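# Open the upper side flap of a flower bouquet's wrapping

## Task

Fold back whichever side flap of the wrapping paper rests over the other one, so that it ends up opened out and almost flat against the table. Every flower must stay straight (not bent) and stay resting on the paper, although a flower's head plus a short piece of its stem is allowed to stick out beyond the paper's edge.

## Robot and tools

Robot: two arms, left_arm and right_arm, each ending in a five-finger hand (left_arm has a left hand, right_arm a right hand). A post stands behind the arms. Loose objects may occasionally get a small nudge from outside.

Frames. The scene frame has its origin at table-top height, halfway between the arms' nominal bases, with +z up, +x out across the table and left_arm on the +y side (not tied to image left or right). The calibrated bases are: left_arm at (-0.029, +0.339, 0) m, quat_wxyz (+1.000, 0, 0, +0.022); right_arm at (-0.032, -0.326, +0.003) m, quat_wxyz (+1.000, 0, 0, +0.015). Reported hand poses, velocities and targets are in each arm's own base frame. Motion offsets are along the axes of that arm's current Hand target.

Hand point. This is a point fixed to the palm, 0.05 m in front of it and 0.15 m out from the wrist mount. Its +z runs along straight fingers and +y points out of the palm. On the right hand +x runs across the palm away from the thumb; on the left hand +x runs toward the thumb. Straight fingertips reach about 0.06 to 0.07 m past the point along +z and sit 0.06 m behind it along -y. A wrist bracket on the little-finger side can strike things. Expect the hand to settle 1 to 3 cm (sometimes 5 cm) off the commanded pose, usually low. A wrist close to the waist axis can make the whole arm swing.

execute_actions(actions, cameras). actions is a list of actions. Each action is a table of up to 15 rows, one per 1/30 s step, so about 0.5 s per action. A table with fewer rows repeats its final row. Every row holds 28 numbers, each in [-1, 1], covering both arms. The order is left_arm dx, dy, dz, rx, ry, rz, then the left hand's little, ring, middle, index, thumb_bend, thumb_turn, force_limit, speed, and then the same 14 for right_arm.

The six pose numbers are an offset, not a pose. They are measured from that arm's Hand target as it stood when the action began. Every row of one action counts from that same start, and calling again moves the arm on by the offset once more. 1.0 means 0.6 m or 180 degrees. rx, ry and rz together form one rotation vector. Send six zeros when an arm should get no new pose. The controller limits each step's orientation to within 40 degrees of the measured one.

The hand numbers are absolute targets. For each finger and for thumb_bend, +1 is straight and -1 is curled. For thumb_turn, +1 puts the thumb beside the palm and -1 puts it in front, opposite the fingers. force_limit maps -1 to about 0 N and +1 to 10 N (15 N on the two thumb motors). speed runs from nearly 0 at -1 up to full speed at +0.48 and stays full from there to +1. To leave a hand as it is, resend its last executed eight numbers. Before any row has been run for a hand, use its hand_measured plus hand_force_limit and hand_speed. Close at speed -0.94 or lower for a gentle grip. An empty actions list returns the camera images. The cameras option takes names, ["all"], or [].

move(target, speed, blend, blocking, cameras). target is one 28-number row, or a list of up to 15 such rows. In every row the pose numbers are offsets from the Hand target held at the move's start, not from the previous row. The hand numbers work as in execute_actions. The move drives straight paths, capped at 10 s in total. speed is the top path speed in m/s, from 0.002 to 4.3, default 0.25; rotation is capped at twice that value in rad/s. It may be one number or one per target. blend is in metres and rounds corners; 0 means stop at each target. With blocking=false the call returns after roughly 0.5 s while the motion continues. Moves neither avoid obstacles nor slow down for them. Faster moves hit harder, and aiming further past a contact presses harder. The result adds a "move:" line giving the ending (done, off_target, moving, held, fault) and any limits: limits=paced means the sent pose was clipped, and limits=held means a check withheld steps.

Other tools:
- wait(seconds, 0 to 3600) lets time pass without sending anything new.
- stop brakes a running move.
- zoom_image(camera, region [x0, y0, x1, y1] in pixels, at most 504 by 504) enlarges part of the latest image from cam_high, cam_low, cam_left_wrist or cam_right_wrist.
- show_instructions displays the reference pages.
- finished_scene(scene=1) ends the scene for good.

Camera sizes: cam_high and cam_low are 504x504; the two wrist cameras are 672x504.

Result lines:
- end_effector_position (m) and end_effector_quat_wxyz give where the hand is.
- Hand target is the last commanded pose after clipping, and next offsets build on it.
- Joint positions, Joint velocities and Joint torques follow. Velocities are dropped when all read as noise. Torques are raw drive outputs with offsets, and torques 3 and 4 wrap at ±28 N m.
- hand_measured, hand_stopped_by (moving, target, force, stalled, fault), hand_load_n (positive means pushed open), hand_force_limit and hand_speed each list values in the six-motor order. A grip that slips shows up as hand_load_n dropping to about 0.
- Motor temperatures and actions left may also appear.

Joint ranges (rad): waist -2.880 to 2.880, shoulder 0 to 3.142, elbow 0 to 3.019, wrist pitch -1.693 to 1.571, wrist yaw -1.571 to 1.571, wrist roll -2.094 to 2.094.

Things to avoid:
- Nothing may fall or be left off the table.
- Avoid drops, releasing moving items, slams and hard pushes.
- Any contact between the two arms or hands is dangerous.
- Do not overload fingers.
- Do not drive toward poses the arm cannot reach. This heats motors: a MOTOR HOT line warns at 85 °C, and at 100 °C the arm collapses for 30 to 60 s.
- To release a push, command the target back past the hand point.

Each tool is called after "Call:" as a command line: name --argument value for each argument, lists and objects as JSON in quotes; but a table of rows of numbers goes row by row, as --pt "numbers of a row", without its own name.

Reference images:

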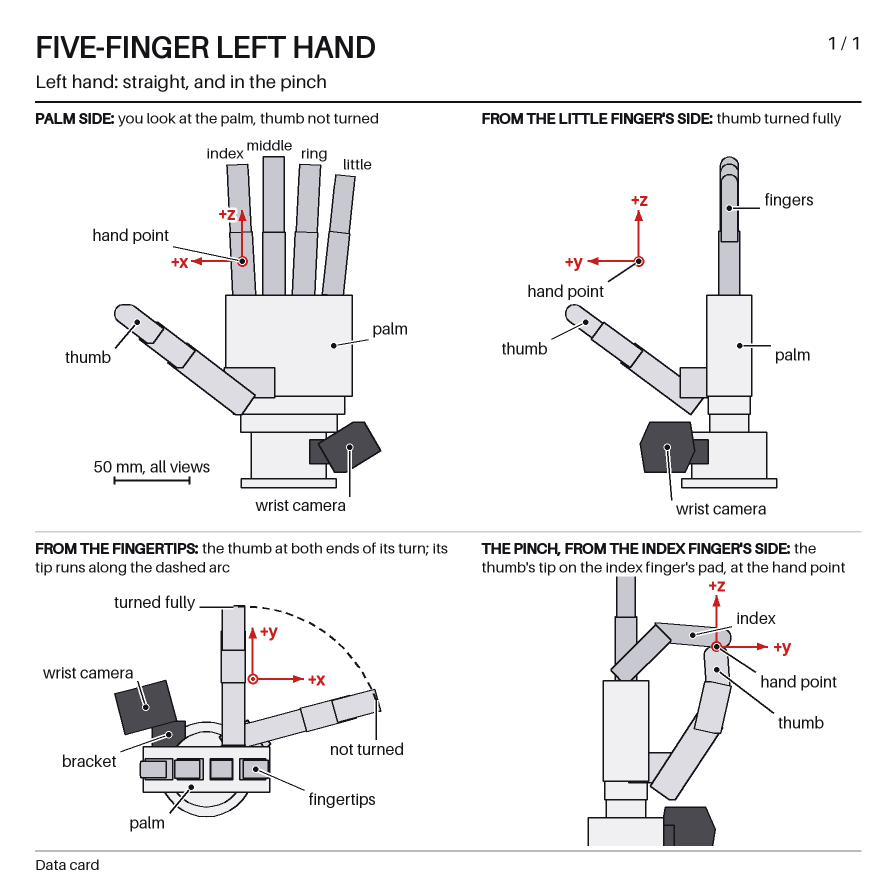

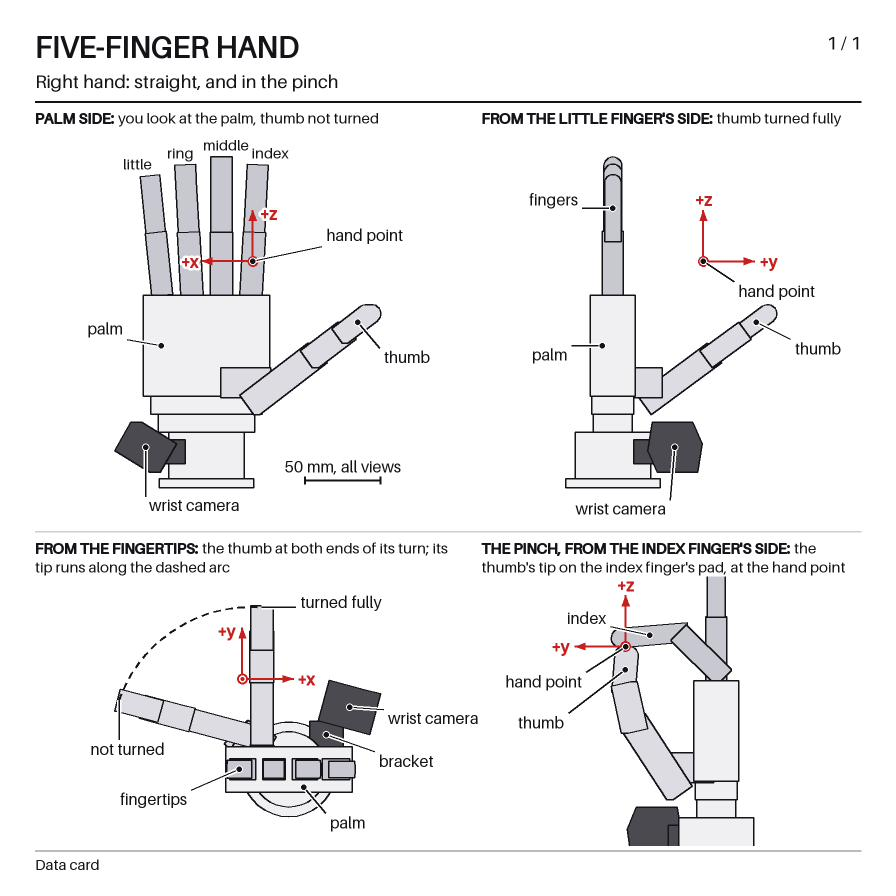

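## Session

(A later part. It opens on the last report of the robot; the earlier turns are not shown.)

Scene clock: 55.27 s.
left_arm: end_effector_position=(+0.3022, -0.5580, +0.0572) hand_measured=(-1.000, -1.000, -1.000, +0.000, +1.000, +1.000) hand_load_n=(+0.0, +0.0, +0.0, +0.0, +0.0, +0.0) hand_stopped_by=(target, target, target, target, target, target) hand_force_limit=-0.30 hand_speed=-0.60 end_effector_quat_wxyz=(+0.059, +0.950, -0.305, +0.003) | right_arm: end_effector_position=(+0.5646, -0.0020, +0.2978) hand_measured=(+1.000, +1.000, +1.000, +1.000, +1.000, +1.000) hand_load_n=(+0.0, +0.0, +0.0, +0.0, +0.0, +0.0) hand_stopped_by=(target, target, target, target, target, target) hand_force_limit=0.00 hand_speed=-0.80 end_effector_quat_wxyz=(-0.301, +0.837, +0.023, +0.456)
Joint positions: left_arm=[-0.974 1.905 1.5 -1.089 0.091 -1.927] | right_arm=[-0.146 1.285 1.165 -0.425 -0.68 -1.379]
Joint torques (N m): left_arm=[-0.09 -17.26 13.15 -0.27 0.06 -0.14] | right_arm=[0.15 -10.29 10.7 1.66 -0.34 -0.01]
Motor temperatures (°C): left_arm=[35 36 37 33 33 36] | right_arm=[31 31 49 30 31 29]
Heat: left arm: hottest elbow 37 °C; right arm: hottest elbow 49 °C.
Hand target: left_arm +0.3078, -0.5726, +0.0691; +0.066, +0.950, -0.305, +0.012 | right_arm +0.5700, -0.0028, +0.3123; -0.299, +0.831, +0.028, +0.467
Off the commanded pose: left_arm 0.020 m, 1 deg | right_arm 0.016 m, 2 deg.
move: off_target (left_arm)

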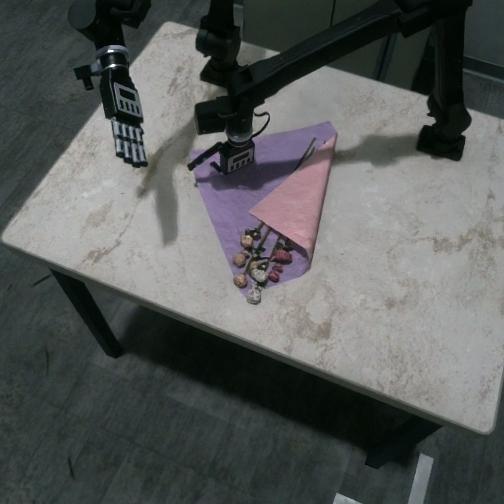

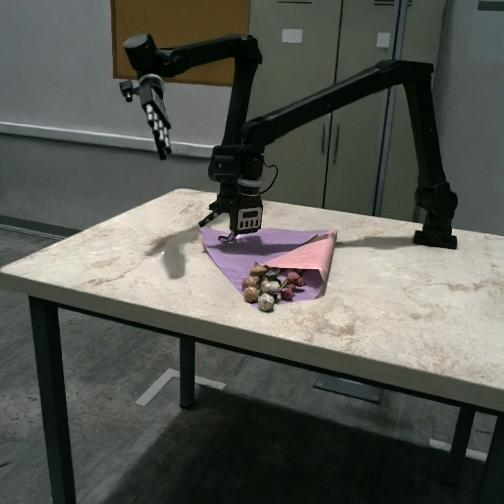

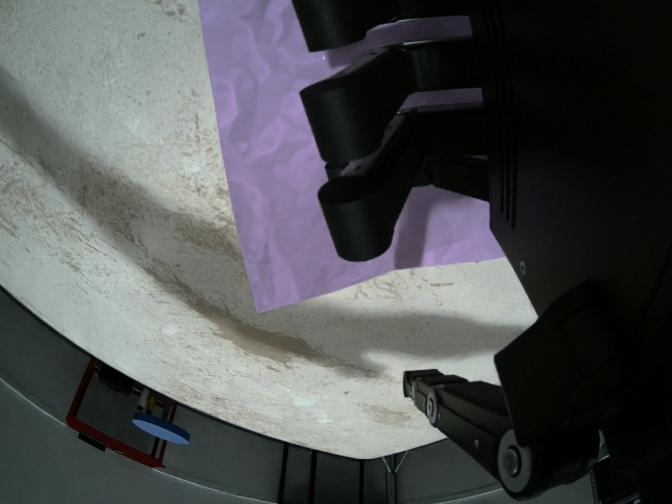

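Call:
move --target '[0,0,-0.25,0,0,0,-1,-1,-1,0.0,1,1,-0.3,-0.6,0,0,0,0,0,0,1,1,1,1,1,1,0,-0.8]' --speed 0.1 --cameras '["cam_high","cam_low","cam_left_wrist"]'

Call:
zoom_image --camera "cam_low" --region '[180, 200, 350, 330]'

Call:
zoom_image --camera "cam_left_wrist" --region '[130, 0, 530, 400]'

Scene clock: 57.53 s.
left_arm: end_effector_position=(+0.3002, -0.5469, +0.1912) hand_measured=(-1.000, -1.000, -1.000, +0.000, +1.000, +1.000) hand_load_n=(+0.0, +0.0, +0.0, +0.0, +0.0, +0.0) hand_stopped_by=(target, target, target, target, target, target) hand_force_limit=-0.30 hand_speed=-0.60 end_effector_quat_wxyz=(+0.052, +0.951, -0.304, -0.007) | right_arm: end_effector_position=(+0.5646, -0.0020, +0.2978) hand_measured=(+1.000, +1.000, +1.000, +1.000, +1.000, +1.000) hand_load_n=(+0.0, +0.0, +0.0, +0.0, +0.0, +0.0) hand_stopped_by=(target, target, target, target, target, target) hand_force_limit=0.00 hand_speed=-0.80 end_effector_quat_wxyz=(-0.301, +0.837, +0.023, +0.456)
Joint positions: left_arm=[-0.966 1.807 1.725 -1.435 0.091 -1.92] | right_arm=[-0.146 1.285 1.165 -0.425 -0.68 -1.379]
Joint torques (N m): left_arm=[1.08 -18.43 14.01 -0.21 0.11 0] | right_arm=[0.15 -10.29 10.7 1.66 -0.34 -0.01]
Heat: left arm: hottest elbow 37 °C; right arm: hottest elbow 49 °C.
Hand target: left_arm +0.3104, -0.5526, +0.2178; +0.066, +0.950, -0.305, +0.012 | right_arm +0.5700, -0.0028, +0.3123; -0.299, +0.831, +0.028, +0.467
Off the commanded pose: left_arm 0.029 m, 3 deg | right_arm 0.016 m, 2 deg.
move: off_target (left_arm)

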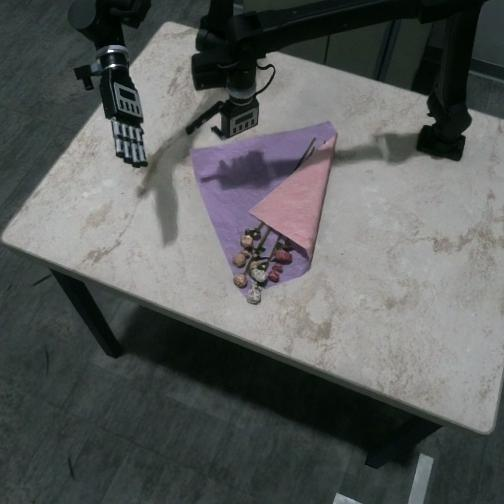

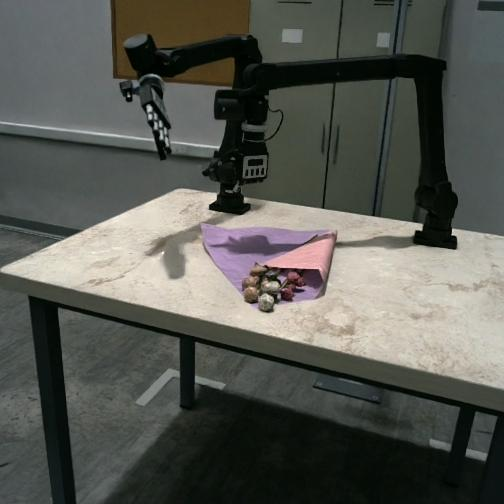

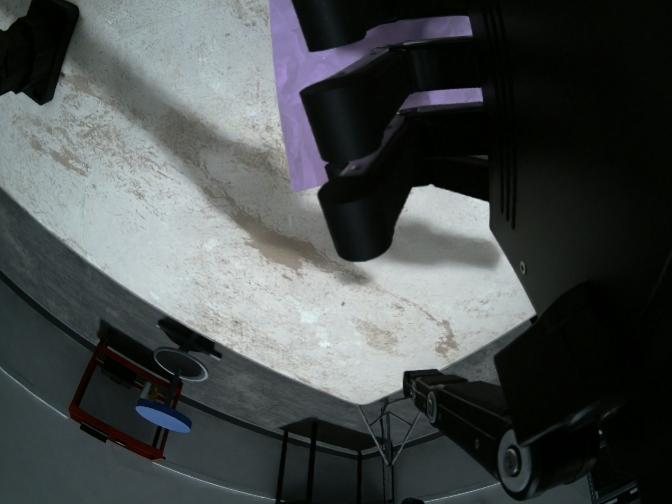

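Scaled by 2.965 from the camera's image (finer frame: 720x720).

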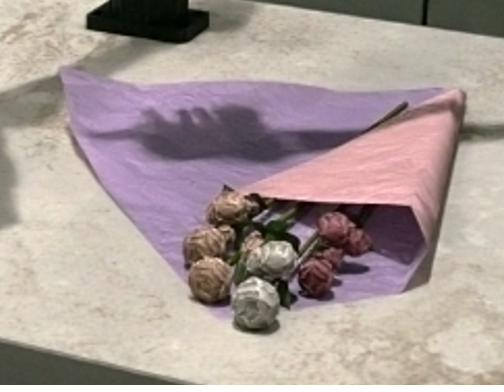

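Scaled by 1.260 from the camera's image (finer frame: 960x720).

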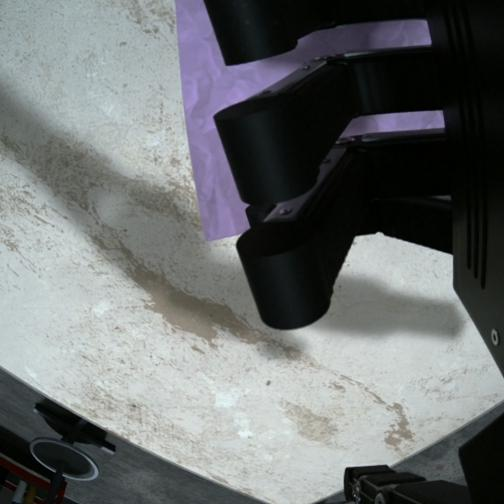

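Call:
wait --seconds 1.5 --cameras '["all"]'

Call:
zoom_image --camera "cam_low" --region '[190, 210, 290, 310]'

Call:
zoom_image --camera "cam_high" --region '[180, 110, 350, 310]'

Scene clock: 59.13 s.
left_arm: end_effector_position=(+0.3002, -0.5469, +0.1912) hand_measured=(-1.000, -1.000, -1.000, +0.000, +1.000, +1.000) hand_load_n=(+0.0, +0.0, +0.0, +0.5, +0.0, +0.0) hand_stopped_by=(target, target, target, target, target, target) hand_force_limit=-0.30 hand_speed=-0.60 end_effector_quat_wxyz=(+0.052, +0.951, -0.305, -0.007) | right_arm: end_effector_position=(+0.5646, -0.0020, +0.2978) hand_measured=(+1.000, +1.000, +1.000, +1.000, +1.000, +1.000) hand_load_n=(+0.0, +0.0, +0.0, +0.0, +0.0, -0.5) hand_stopped_by=(target, target, target, target, target, target) hand_force_limit=0.00 hand_speed=-0.80 end_effector_quat_wxyz=(-0.301, +0.837, +0.023, +0.456)
Joint positions: left_arm=[-0.966 1.807 1.725 -1.435 0.091 -1.92] | right_arm=[-0.146 1.285 1.165 -0.425 -0.68 -1.379]
Joint torques (N m): left_arm=[1.03 -18.49 14.01 -0.27 0.11 0.01] | right_arm=[0.15 -10.34 10.69 1.66 -0.34 -0.01]
Heat: left arm: hottest elbow 37 °C; right arm: hottest elbow 49 °C.
Hand target: left_arm +0.3104, -0.5527, +0.2178; +0.066, +0.950, -0.305, +0.012 | right_arm +0.5700, -0.0028, +0.3123; -0.299, +0.831, +0.028, +0.467
Off the commanded pose: left_arm 0.029 m, 3 deg | right_arm 0.016 m, 2 deg.
wait: 1.50 s; at rest by 0.07 s

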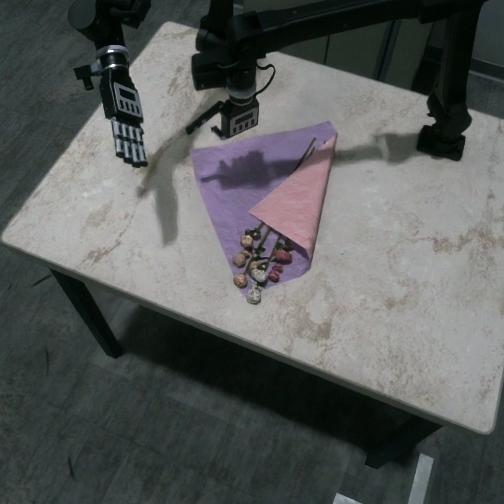

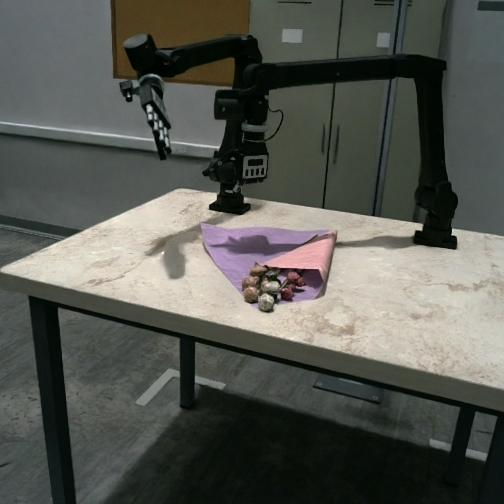

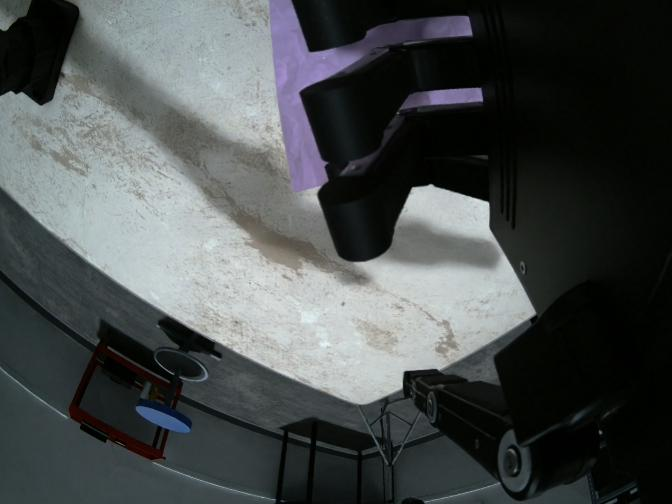

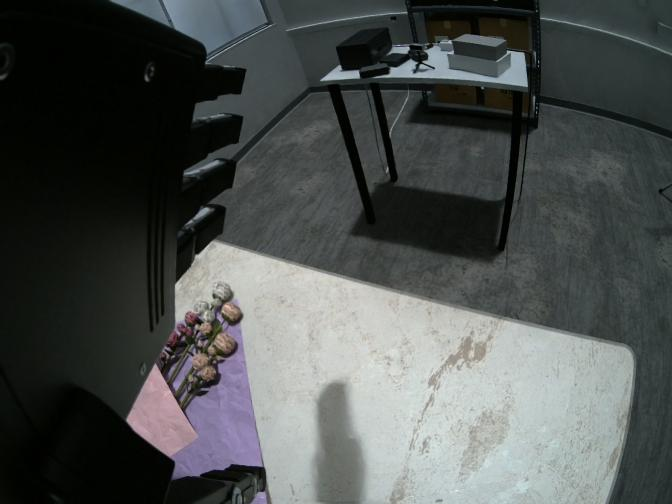

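Scaled by 5.040 from the camera's image (finer frame: 720x720).

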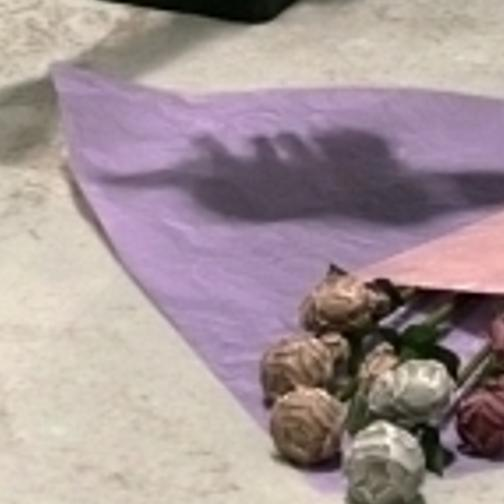

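Scaled by 2.520 from the camera's image (finer frame: 720x720).

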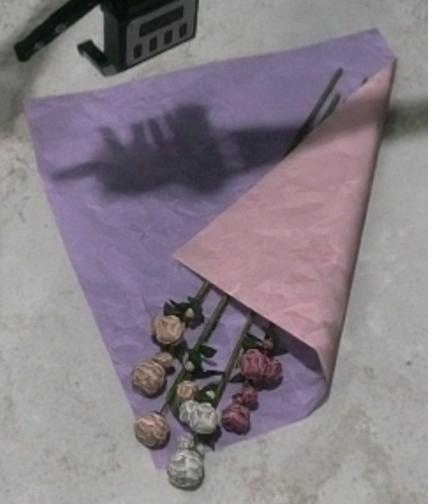

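Call:
zoom_image --camera "cam_right_wrist" --region '[120, 270, 320, 504]'

Call:
zoom_image --camera "cam_low" --region '[190, 210, 240, 260]'

Call:
zoom_image --camera "cam_high" --region '[170, 130, 240, 200]'

Scaled by 2.154 from the camera's image (finer frame: 960x720).

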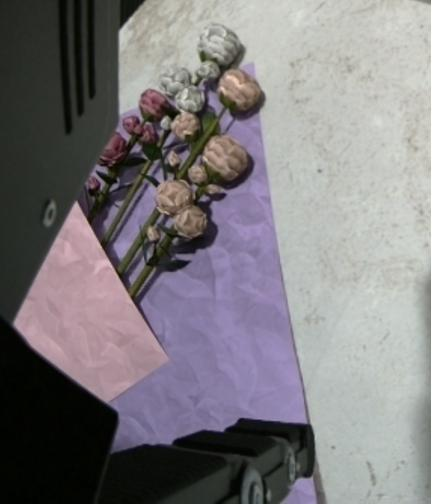

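Scaled by 10.080 from the camera's image (finer frame: 720x720).

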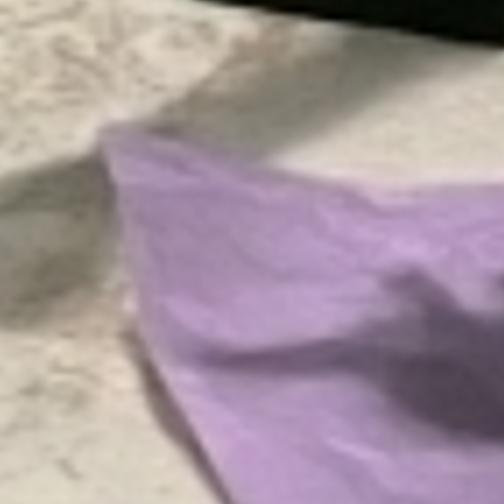

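Scaled by 7.200 from the camera's image (finer frame: 720x720).

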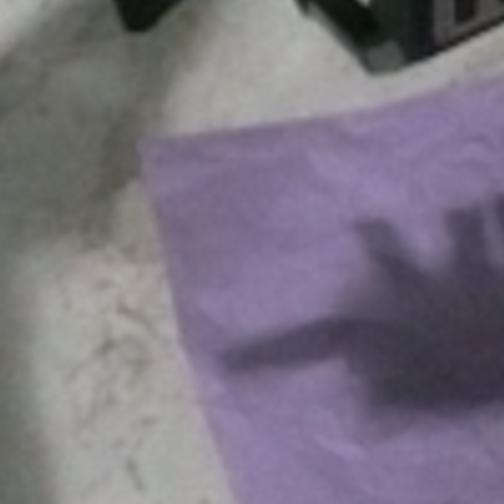

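Call:
move --target '[0.016,0.060,0.16,0.04,0,0.02,0,0,0,0.0,1,1,-0.5,-0.5,0,0,0,0,0,0,1,1,1,1,1,1,0,-0.8]' --speed 0.12 --cameras '["cam_high","cam_low","cam_left_wrist"]'

Call:
zoom_image --camera "cam_low" --region '[180, 180, 300, 300]'

Call:
zoom_image --camera "cam_high" --region '[160, 80, 300, 220]'

Scene clock: 61.60 s.
left_arm: end_effector_position=(+0.2880, -0.5813, +0.1101) hand_measured=(+0.000, +0.000, +0.000, +0.000, +1.000, +1.000) hand_load_n=(+0.0, +0.0, +0.0, +0.0, +0.0, +0.0) hand_stopped_by=(target, target, target, target, target, target) hand_force_limit=-0.50 hand_speed=-0.50 end_effector_quat_wxyz=(-0.011, +0.942, -0.335, +0.012) | right_arm: end_effector_position=(+0.5646, -0.0020, +0.2978) hand_measured=(+1.000, +1.000, +1.000, +1.000, +1.000, +1.000) hand_load_n=(+0.0, +0.0, +0.0, +0.0, +0.0, +0.0) hand_stopped_by=(target, target, target, target, target, target) hand_force_limit=0.00 hand_speed=-0.80 end_effector_quat_wxyz=(-0.301, +0.837, +0.023, +0.456)
Joint positions: left_arm=[-1.05 1.942 1.732 -1.357 -0.032 -1.937] | right_arm=[-0.146 1.285 1.165 -0.425 -0.68 -1.379]
Joint torques (N m): left_arm=[0.03 -18.78 13.63 0.57 -0.07 -0.15] | right_arm=[0.15 -10.34 10.7 1.66 -0.34 -0.01]
Heat: left arm: hottest elbow 38 °C; right arm: hottest elbow 49 °C.
Hand target: left_arm +0.2954, -0.6000, +0.1275; +0.006, +0.942, -0.334, +0.033 | right_arm +0.5700, -0.0028, +0.3123; -0.299, +0.831, +0.028, +0.467
Off the commanded pose: left_arm 0.027 m, 3 deg | right_arm 0.016 m, 2 deg.
move: off_target (left_arm)

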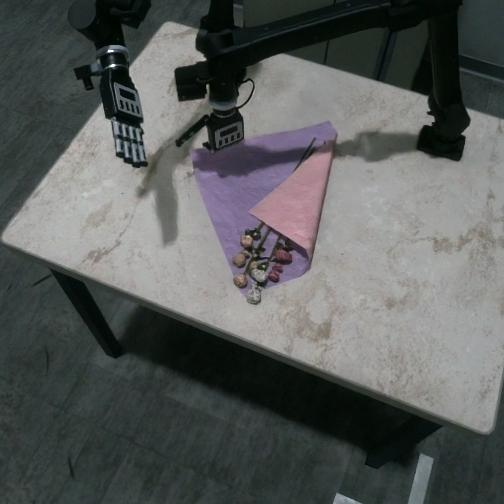

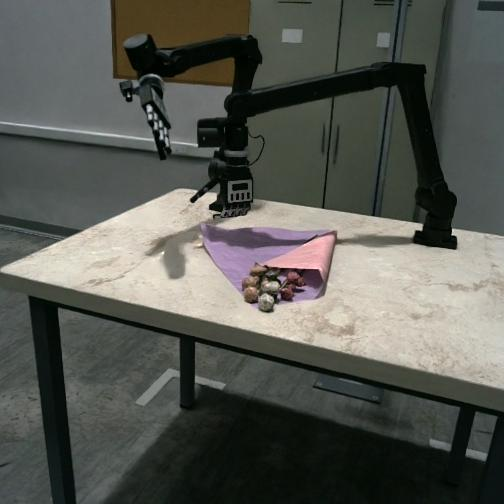

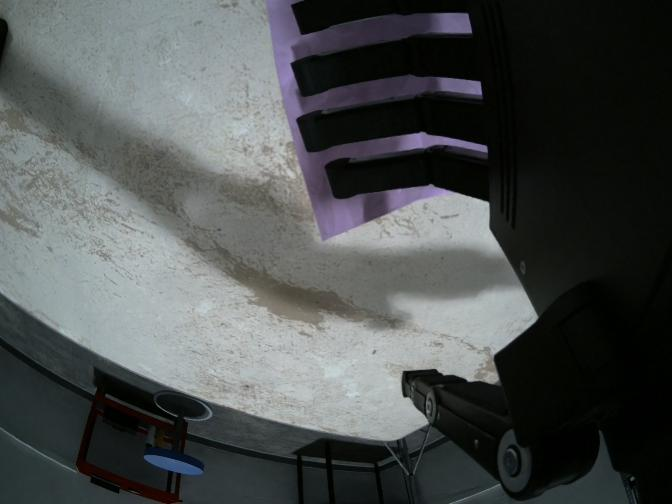

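Scaled by 4.200 from the camera's image (finer frame: 720x720).

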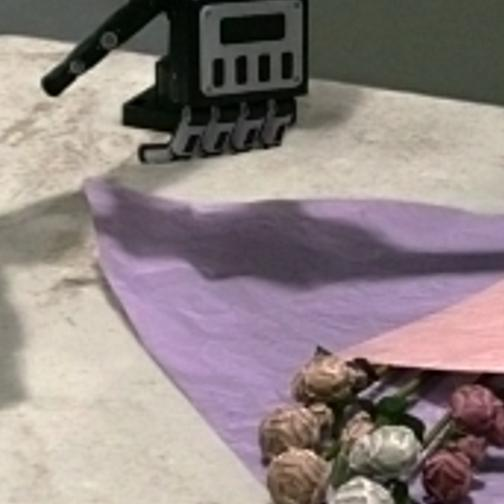

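Scaled by 3.600 from the camera's image (finer frame: 720x720).

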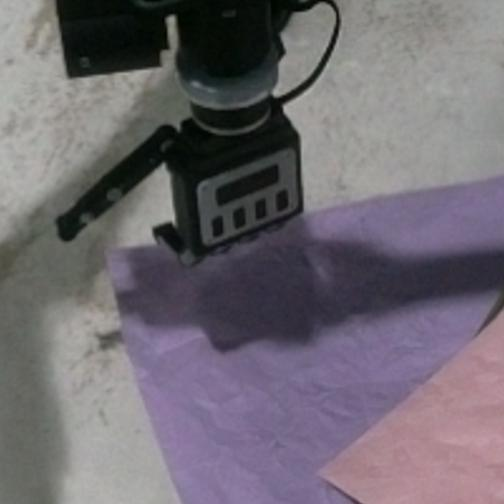

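Call:
move --target '[0,0,0.08,0,0,0,0,0,0,0.0,1,1,-0.5,-0.5,0,0,0,0,0,0,1,1,1,1,1,1,0,-0.8]' --speed 0.08 --cameras '["cam_high","cam_low","cam_left_wrist"]'

Call:
zoom_image --camera "cam_low" --region '[180, 180, 300, 300]'

Call:
zoom_image --camera "cam_high" --region '[160, 80, 300, 220]'

Scene clock: 63.17 s.
left_arm: end_effector_position=(+0.2969, -0.5967, +0.0804) hand_measured=(+0.000, +0.000, +0.000, +0.000, +1.000, +1.000) hand_load_n=(+0.0, +0.0, +0.0, +0.0, +0.0, +0.0) hand_stopped_by=(target, target, target, target, target, target) hand_force_limit=-0.50 hand_speed=-0.50 end_effector_quat_wxyz=(+0.003, +0.942, -0.335, +0.028) | right_arm: end_effector_position=(+0.5646, -0.0020, +0.2978) hand_measured=(+1.000, +1.000, +1.000, +1.000, +1.000, +1.000) hand_load_n=(+0.0, +0.0, +0.0, +0.0, +0.0, +0.0) hand_stopped_by=(target, target, target, target, target, target) hand_force_limit=0.00 hand_speed=-0.80 end_effector_quat_wxyz=(-0.301, +0.837, +0.023, +0.456)
Joint positions: left_arm=[-1.05 1.981 1.706 -1.251 -0.033 -1.937] | right_arm=[-0.146 1.285 1.165 -0.425 -0.68 -1.379]
Joint torques (N m): left_arm=[0.21 -19.25 9.88 0.69 -0.07 -0.11] | right_arm=[0.09 -10.34 10.7 1.66 -0.34 -0.01]
Heat: left arm: hottest elbow 38 °C; right arm: hottest elbow 50 °C.
Hand target: left_arm +0.2983, -0.6016, +0.0798; +0.006, +0.942, -0.334, +0.033 | right_arm +0.5700, -0.0028, +0.3123; -0.299, +0.831, +0.028, +0.467
Off the commanded pose: left_arm 0.005 m, 1 deg | right_arm 0.016 m, 2 deg.
move: done

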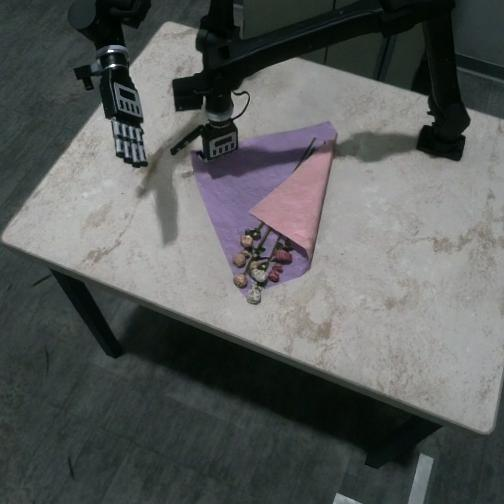

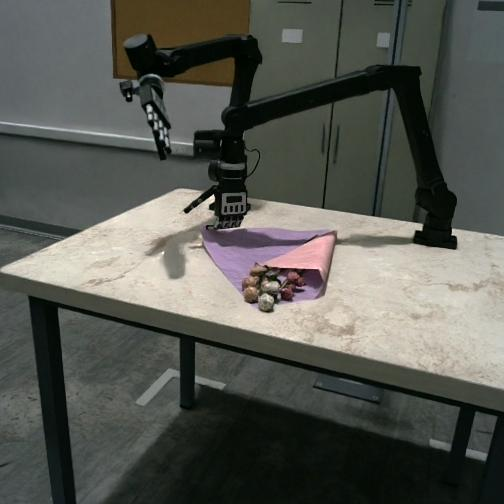

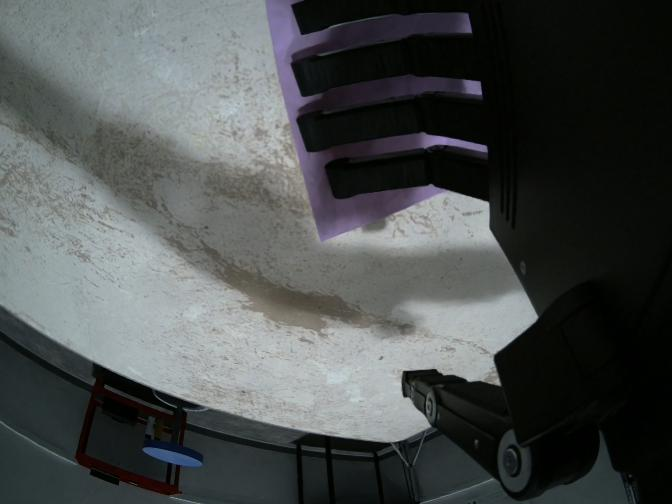

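Scaled by 4.200 from the camera's image (finer frame: 720x720).

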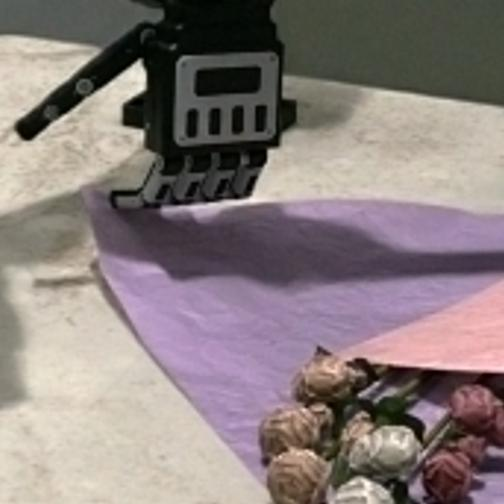

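Scaled by 3.600 from the camera's image (finer frame: 720x720).

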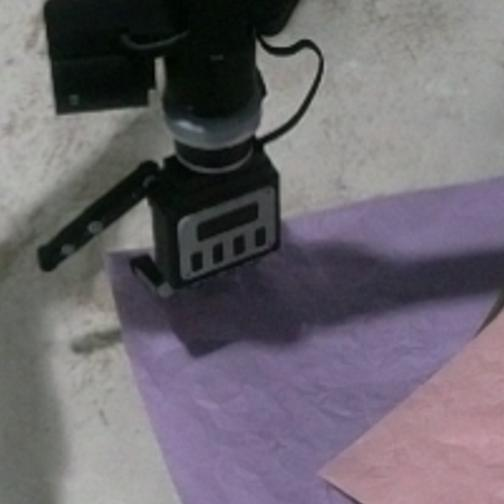

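Call:
move --target '[0.012,0.012,0.055,0,0,0,0,0,0,0.0,1,1,-0.5,-0.5,0,0,0,0,0,0,1,1,1,1,1,1,0,-0.8]' --speed 0.06 --cameras '["cam_high","cam_low","cam_left_wrist"]'

Call:
zoom_image --camera "cam_low" --region '[180, 180, 300, 300]'

Call:
zoom_image --camera "cam_left_wrist" --region '[200, 0, 520, 320]'

Scene clock: 64.33 s.
left_arm: end_effector_position=(+0.3024, -0.6064, +0.0486) hand_measured=(+0.000, +0.000, +0.000, +0.000, +1.000, +1.000) hand_load_n=(+0.0, +0.0, +0.0, +0.0, +0.0, +0.0) hand_stopped_by=(target, target, target, target, target, target) hand_force_limit=-0.50 hand_speed=-0.50 end_effector_quat_wxyz=(+0.003, +0.942, -0.334, +0.028) | right_arm: end_effector_position=(+0.5646, -0.0020, +0.2978) hand_measured=(+1.000, +1.000, +1.000, +1.000, +1.000, +1.000) hand_load_n=(+0.0, +0.0, +0.0, +0.0, +0.0, +0.0) hand_stopped_by=(target, target, target, target, target, target) hand_force_limit=0.00 hand_speed=-0.80 end_effector_quat_wxyz=(-0.301, +0.837, +0.023, +0.456)
Joint positions: left_arm=[-1.05 2.035 1.706 -1.196 -0.033 -1.939] | right_arm=[-0.146 1.285 1.165 -0.425 -0.68 -1.379]
Joint torques (N m): left_arm=[-0.03 -19.55 9.84 0.58 -0.07 -0.14] | right_arm=[0.15 -10.34 10.71 1.66 -0.34 -0.01]
Heat: left arm: hottest elbow 38 °C; right arm: hottest elbow 50 °C.
Hand target: left_arm +0.3015, -0.6127, +0.0472; +0.006, +0.942, -0.333, +0.033 | right_arm +0.5700, -0.0028, +0.3123; -0.299, +0.831, +0.028, +0.467
Off the commanded pose: left_arm 0.007 m, 1 deg | right_arm 0.016 m, 2 deg.
move: done

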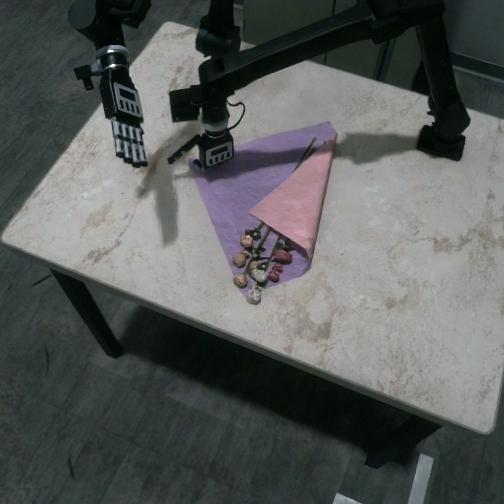

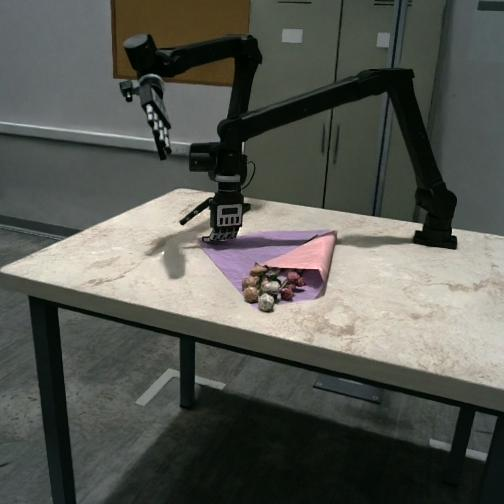

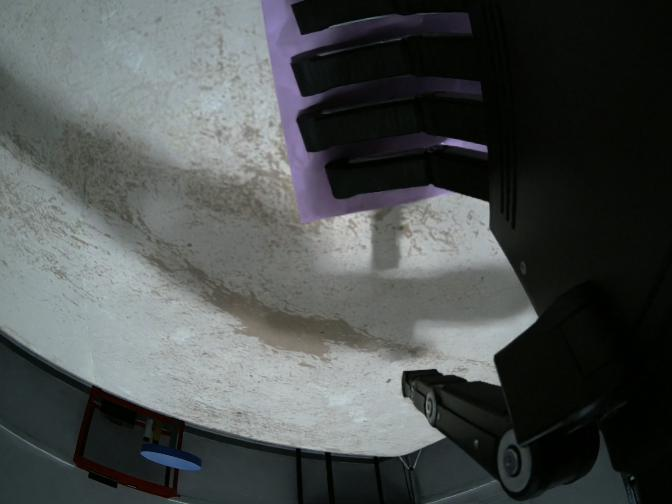

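Scaled by 4.200 from the camera's image (finer frame: 720x720).

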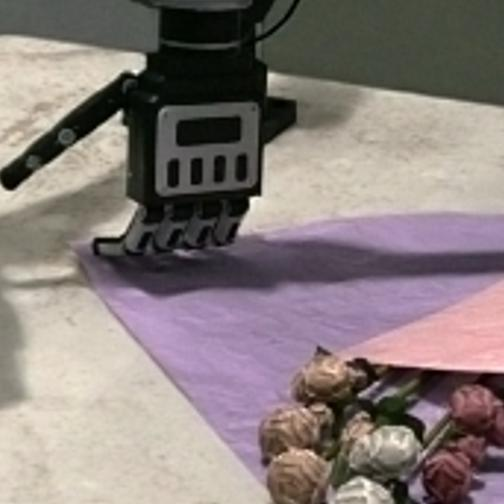

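Scaled by 1.575 from the camera's image (finer frame: 960x720).

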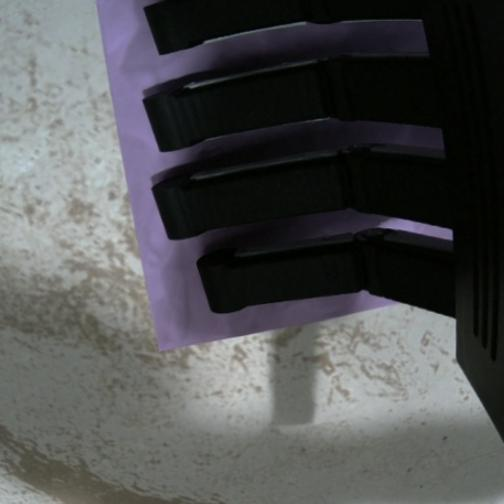

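Call:
move --target '[0.0,0.01,0.028,0,0,0,0,0,0,0.0,1,1,-0.5,-0.5,0,0,0,0,0,0,1,1,1,1,1,1,0,-0.8]' --speed 0.05 --cameras '["cam_high","cam_low","cam_left_wrist"]'

Call:
zoom_image --camera "cam_low" --region '[180, 180, 300, 300]'

Scene clock: 65.13 s.
left_arm: end_effector_position=(+0.3032, -0.6127, +0.0405) hand_measured=(+0.000, +0.000, +0.000, +0.000, +1.000, +1.000) hand_load_n=(-0.5, -1.0, -1.5, +0.0, +0.0, +0.0) hand_stopped_by=(target, target, target, target, target, target) hand_force_limit=-0.50 hand_speed=-0.50 end_effector_quat_wxyz=(+0.006, +0.942, -0.333, +0.034) | right_arm: end_effector_position=(+0.5646, -0.0020, +0.2978) hand_measured=(+1.000, +1.000, +1.000, +1.000, +1.000, +1.000) hand_load_n=(+0.0, +0.0, +0.0, -0.5, +0.5, +0.0) hand_stopped_by=(target, target, target, target, target, target) hand_force_limit=0.00 hand_speed=-0.80 end_effector_quat_wxyz=(-0.301, +0.837, +0.023, +0.456)
Joint positions: left_arm=[-1.055 2.049 1.705 -1.168 -0.035 -1.946] | right_arm=[-0.146 1.285 1.165 -0.425 -0.68 -1.379]
Joint torques (N m): left_arm=[-0.32 -19.14 9.28 0.83 0.01 -0.15] | right_arm=[0.15 -10.34 10.7 1.66 -0.34 -0.01]
Heat: left arm: hottest elbow 38 °C; right arm: hottest elbow 50 °C.
Hand target: left_arm +0.2986, -0.6179, +0.0303; +0.006, +0.942, -0.333, +0.033 | right_arm +0.5700, -0.0028, +0.3123; -0.299, +0.831, +0.028, +0.467
Off the commanded pose: left_arm 0.012 m, 0 deg | right_arm 0.016 m, 2 deg.
move: off_target (left_arm)

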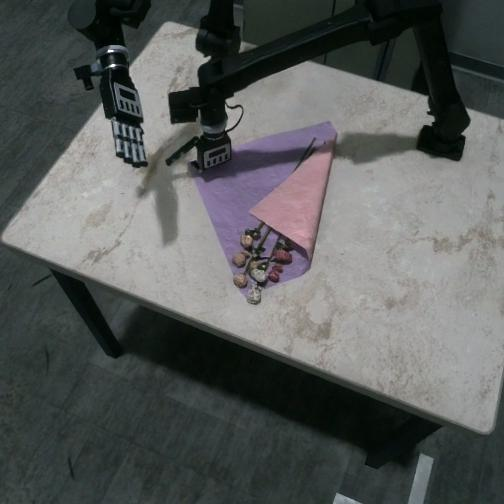

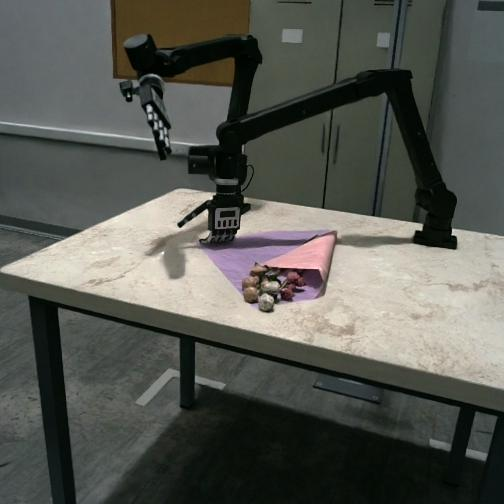

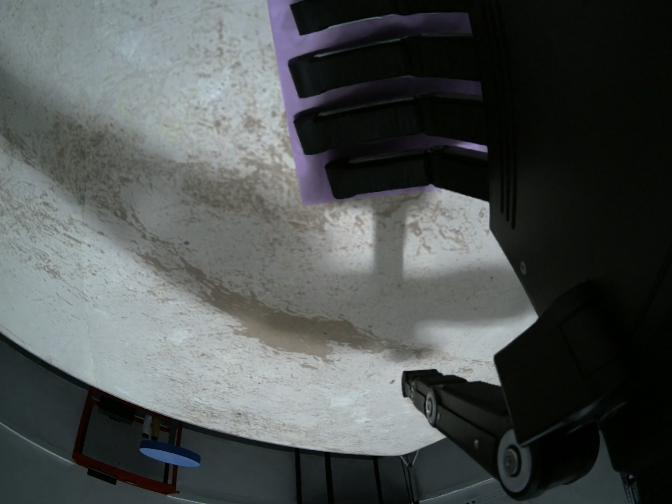

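Scaled by 4.200 from the camera's image (finer frame: 720x720).

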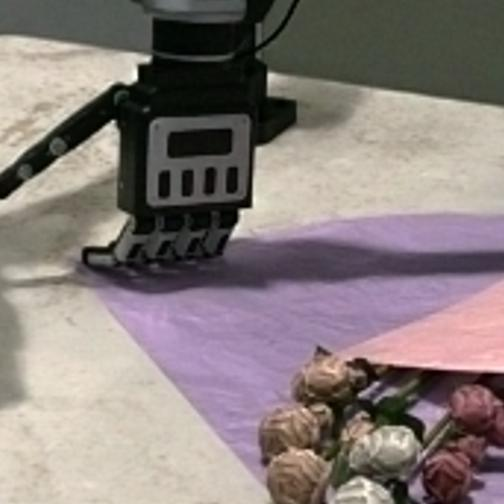

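Call:
move --target '[0.0,0.0,-0.2,0,0,0,0,0,0,0.0,1,1,-0.5,-0.5,0,0,0,0,0,0,1,1,1,1,1,1,0,-0.8]' --speed 0.12 --cameras '["cam_high","cam_low"]'

Call:
zoom_image --camera "cam_low" --region '[180, 180, 300, 300]'

Scene clock: 66.90 s.
left_arm: end_effector_position=(+0.2901, -0.6006, +0.1246) hand_measured=(+0.000, +0.000, +0.000, +0.000, +1.000, +1.000) hand_load_n=(+0.0, +0.0, +0.0, +0.0, +0.0, +0.0) hand_stopped_by=(target, target, target, target, target, target) hand_force_limit=-0.50 hand_speed=-0.50 end_effector_quat_wxyz=(-0.008, +0.943, -0.333, +0.016) | right_arm: end_effector_position=(+0.5646, -0.0020, +0.2978) hand_measured=(+1.000, +1.000, +1.000, +1.000, +1.000, +1.000) hand_load_n=(+0.0, +0.0, +0.0, +0.0, +0.0, +0.0) hand_stopped_by=(target, target, target, target, target, target) hand_force_limit=0.00 hand_speed=-0.80 end_effector_quat_wxyz=(-0.301, +0.837, +0.023, +0.456)
Joint positions: left_arm=[-1.064 1.976 1.824 -1.405 -0.035 -1.955] | right_arm=[-0.146 1.285 1.165 -0.425 -0.68 -1.379]
Joint torques (N m): left_arm=[-0.21 -20.6 13.79 -0.28 -0.03 -0.13] | right_arm=[0.09 -10.34 10.69 1.65 -0.34 -0.02]
Heat: left arm: hottest elbow 38 °C; right arm: hottest elbow 50 °C.
Hand target: left_arm +0.2915, -0.6141, +0.1500; +0.006, +0.942, -0.334, +0.033 | right_arm +0.5700, -0.0028, +0.3123; -0.299, +0.831, +0.028, +0.467
Off the commanded pose: left_arm 0.029 m, 3 deg | right_arm 0.016 m, 2 deg.
move: off_target (left_arm)

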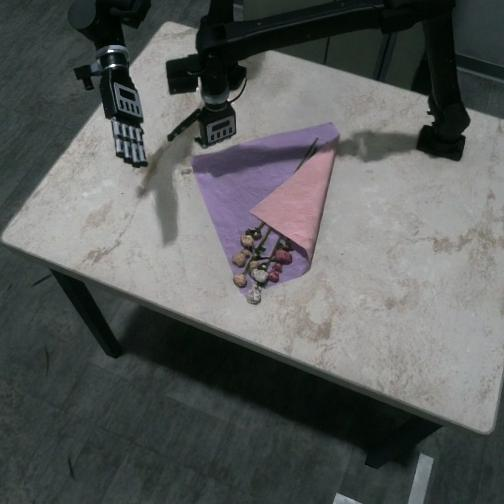

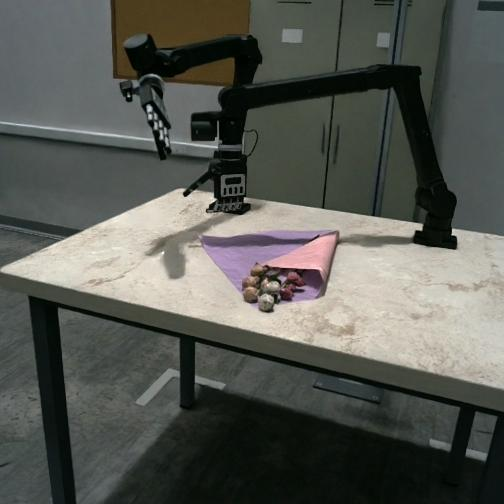

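Scaled by 4.200 from the camera's image (finer frame: 720x720).

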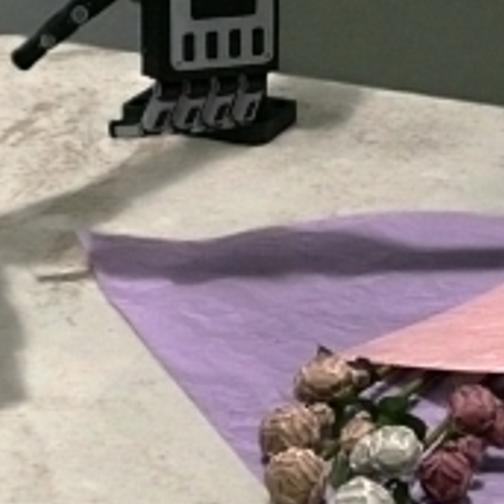

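Call:
zoom_image --camera "cam_high" --region '[180, 100, 350, 270]'

Call:
zoom_image --camera "cam_low" --region '[190, 200, 350, 320]'

Scaled by 2.965 from the camera's image (finer frame: 720x720).

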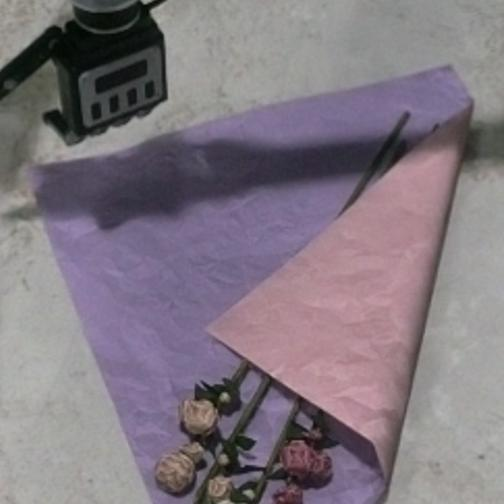

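Scaled by 3.150 from the camera's image (finer frame: 720x720).

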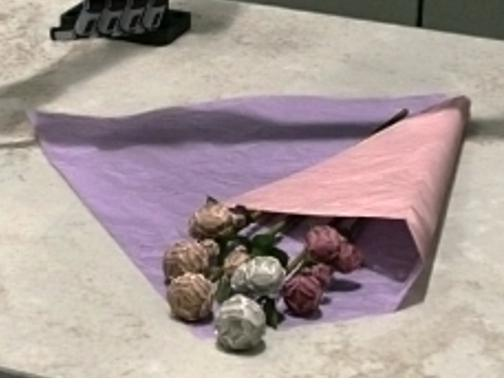

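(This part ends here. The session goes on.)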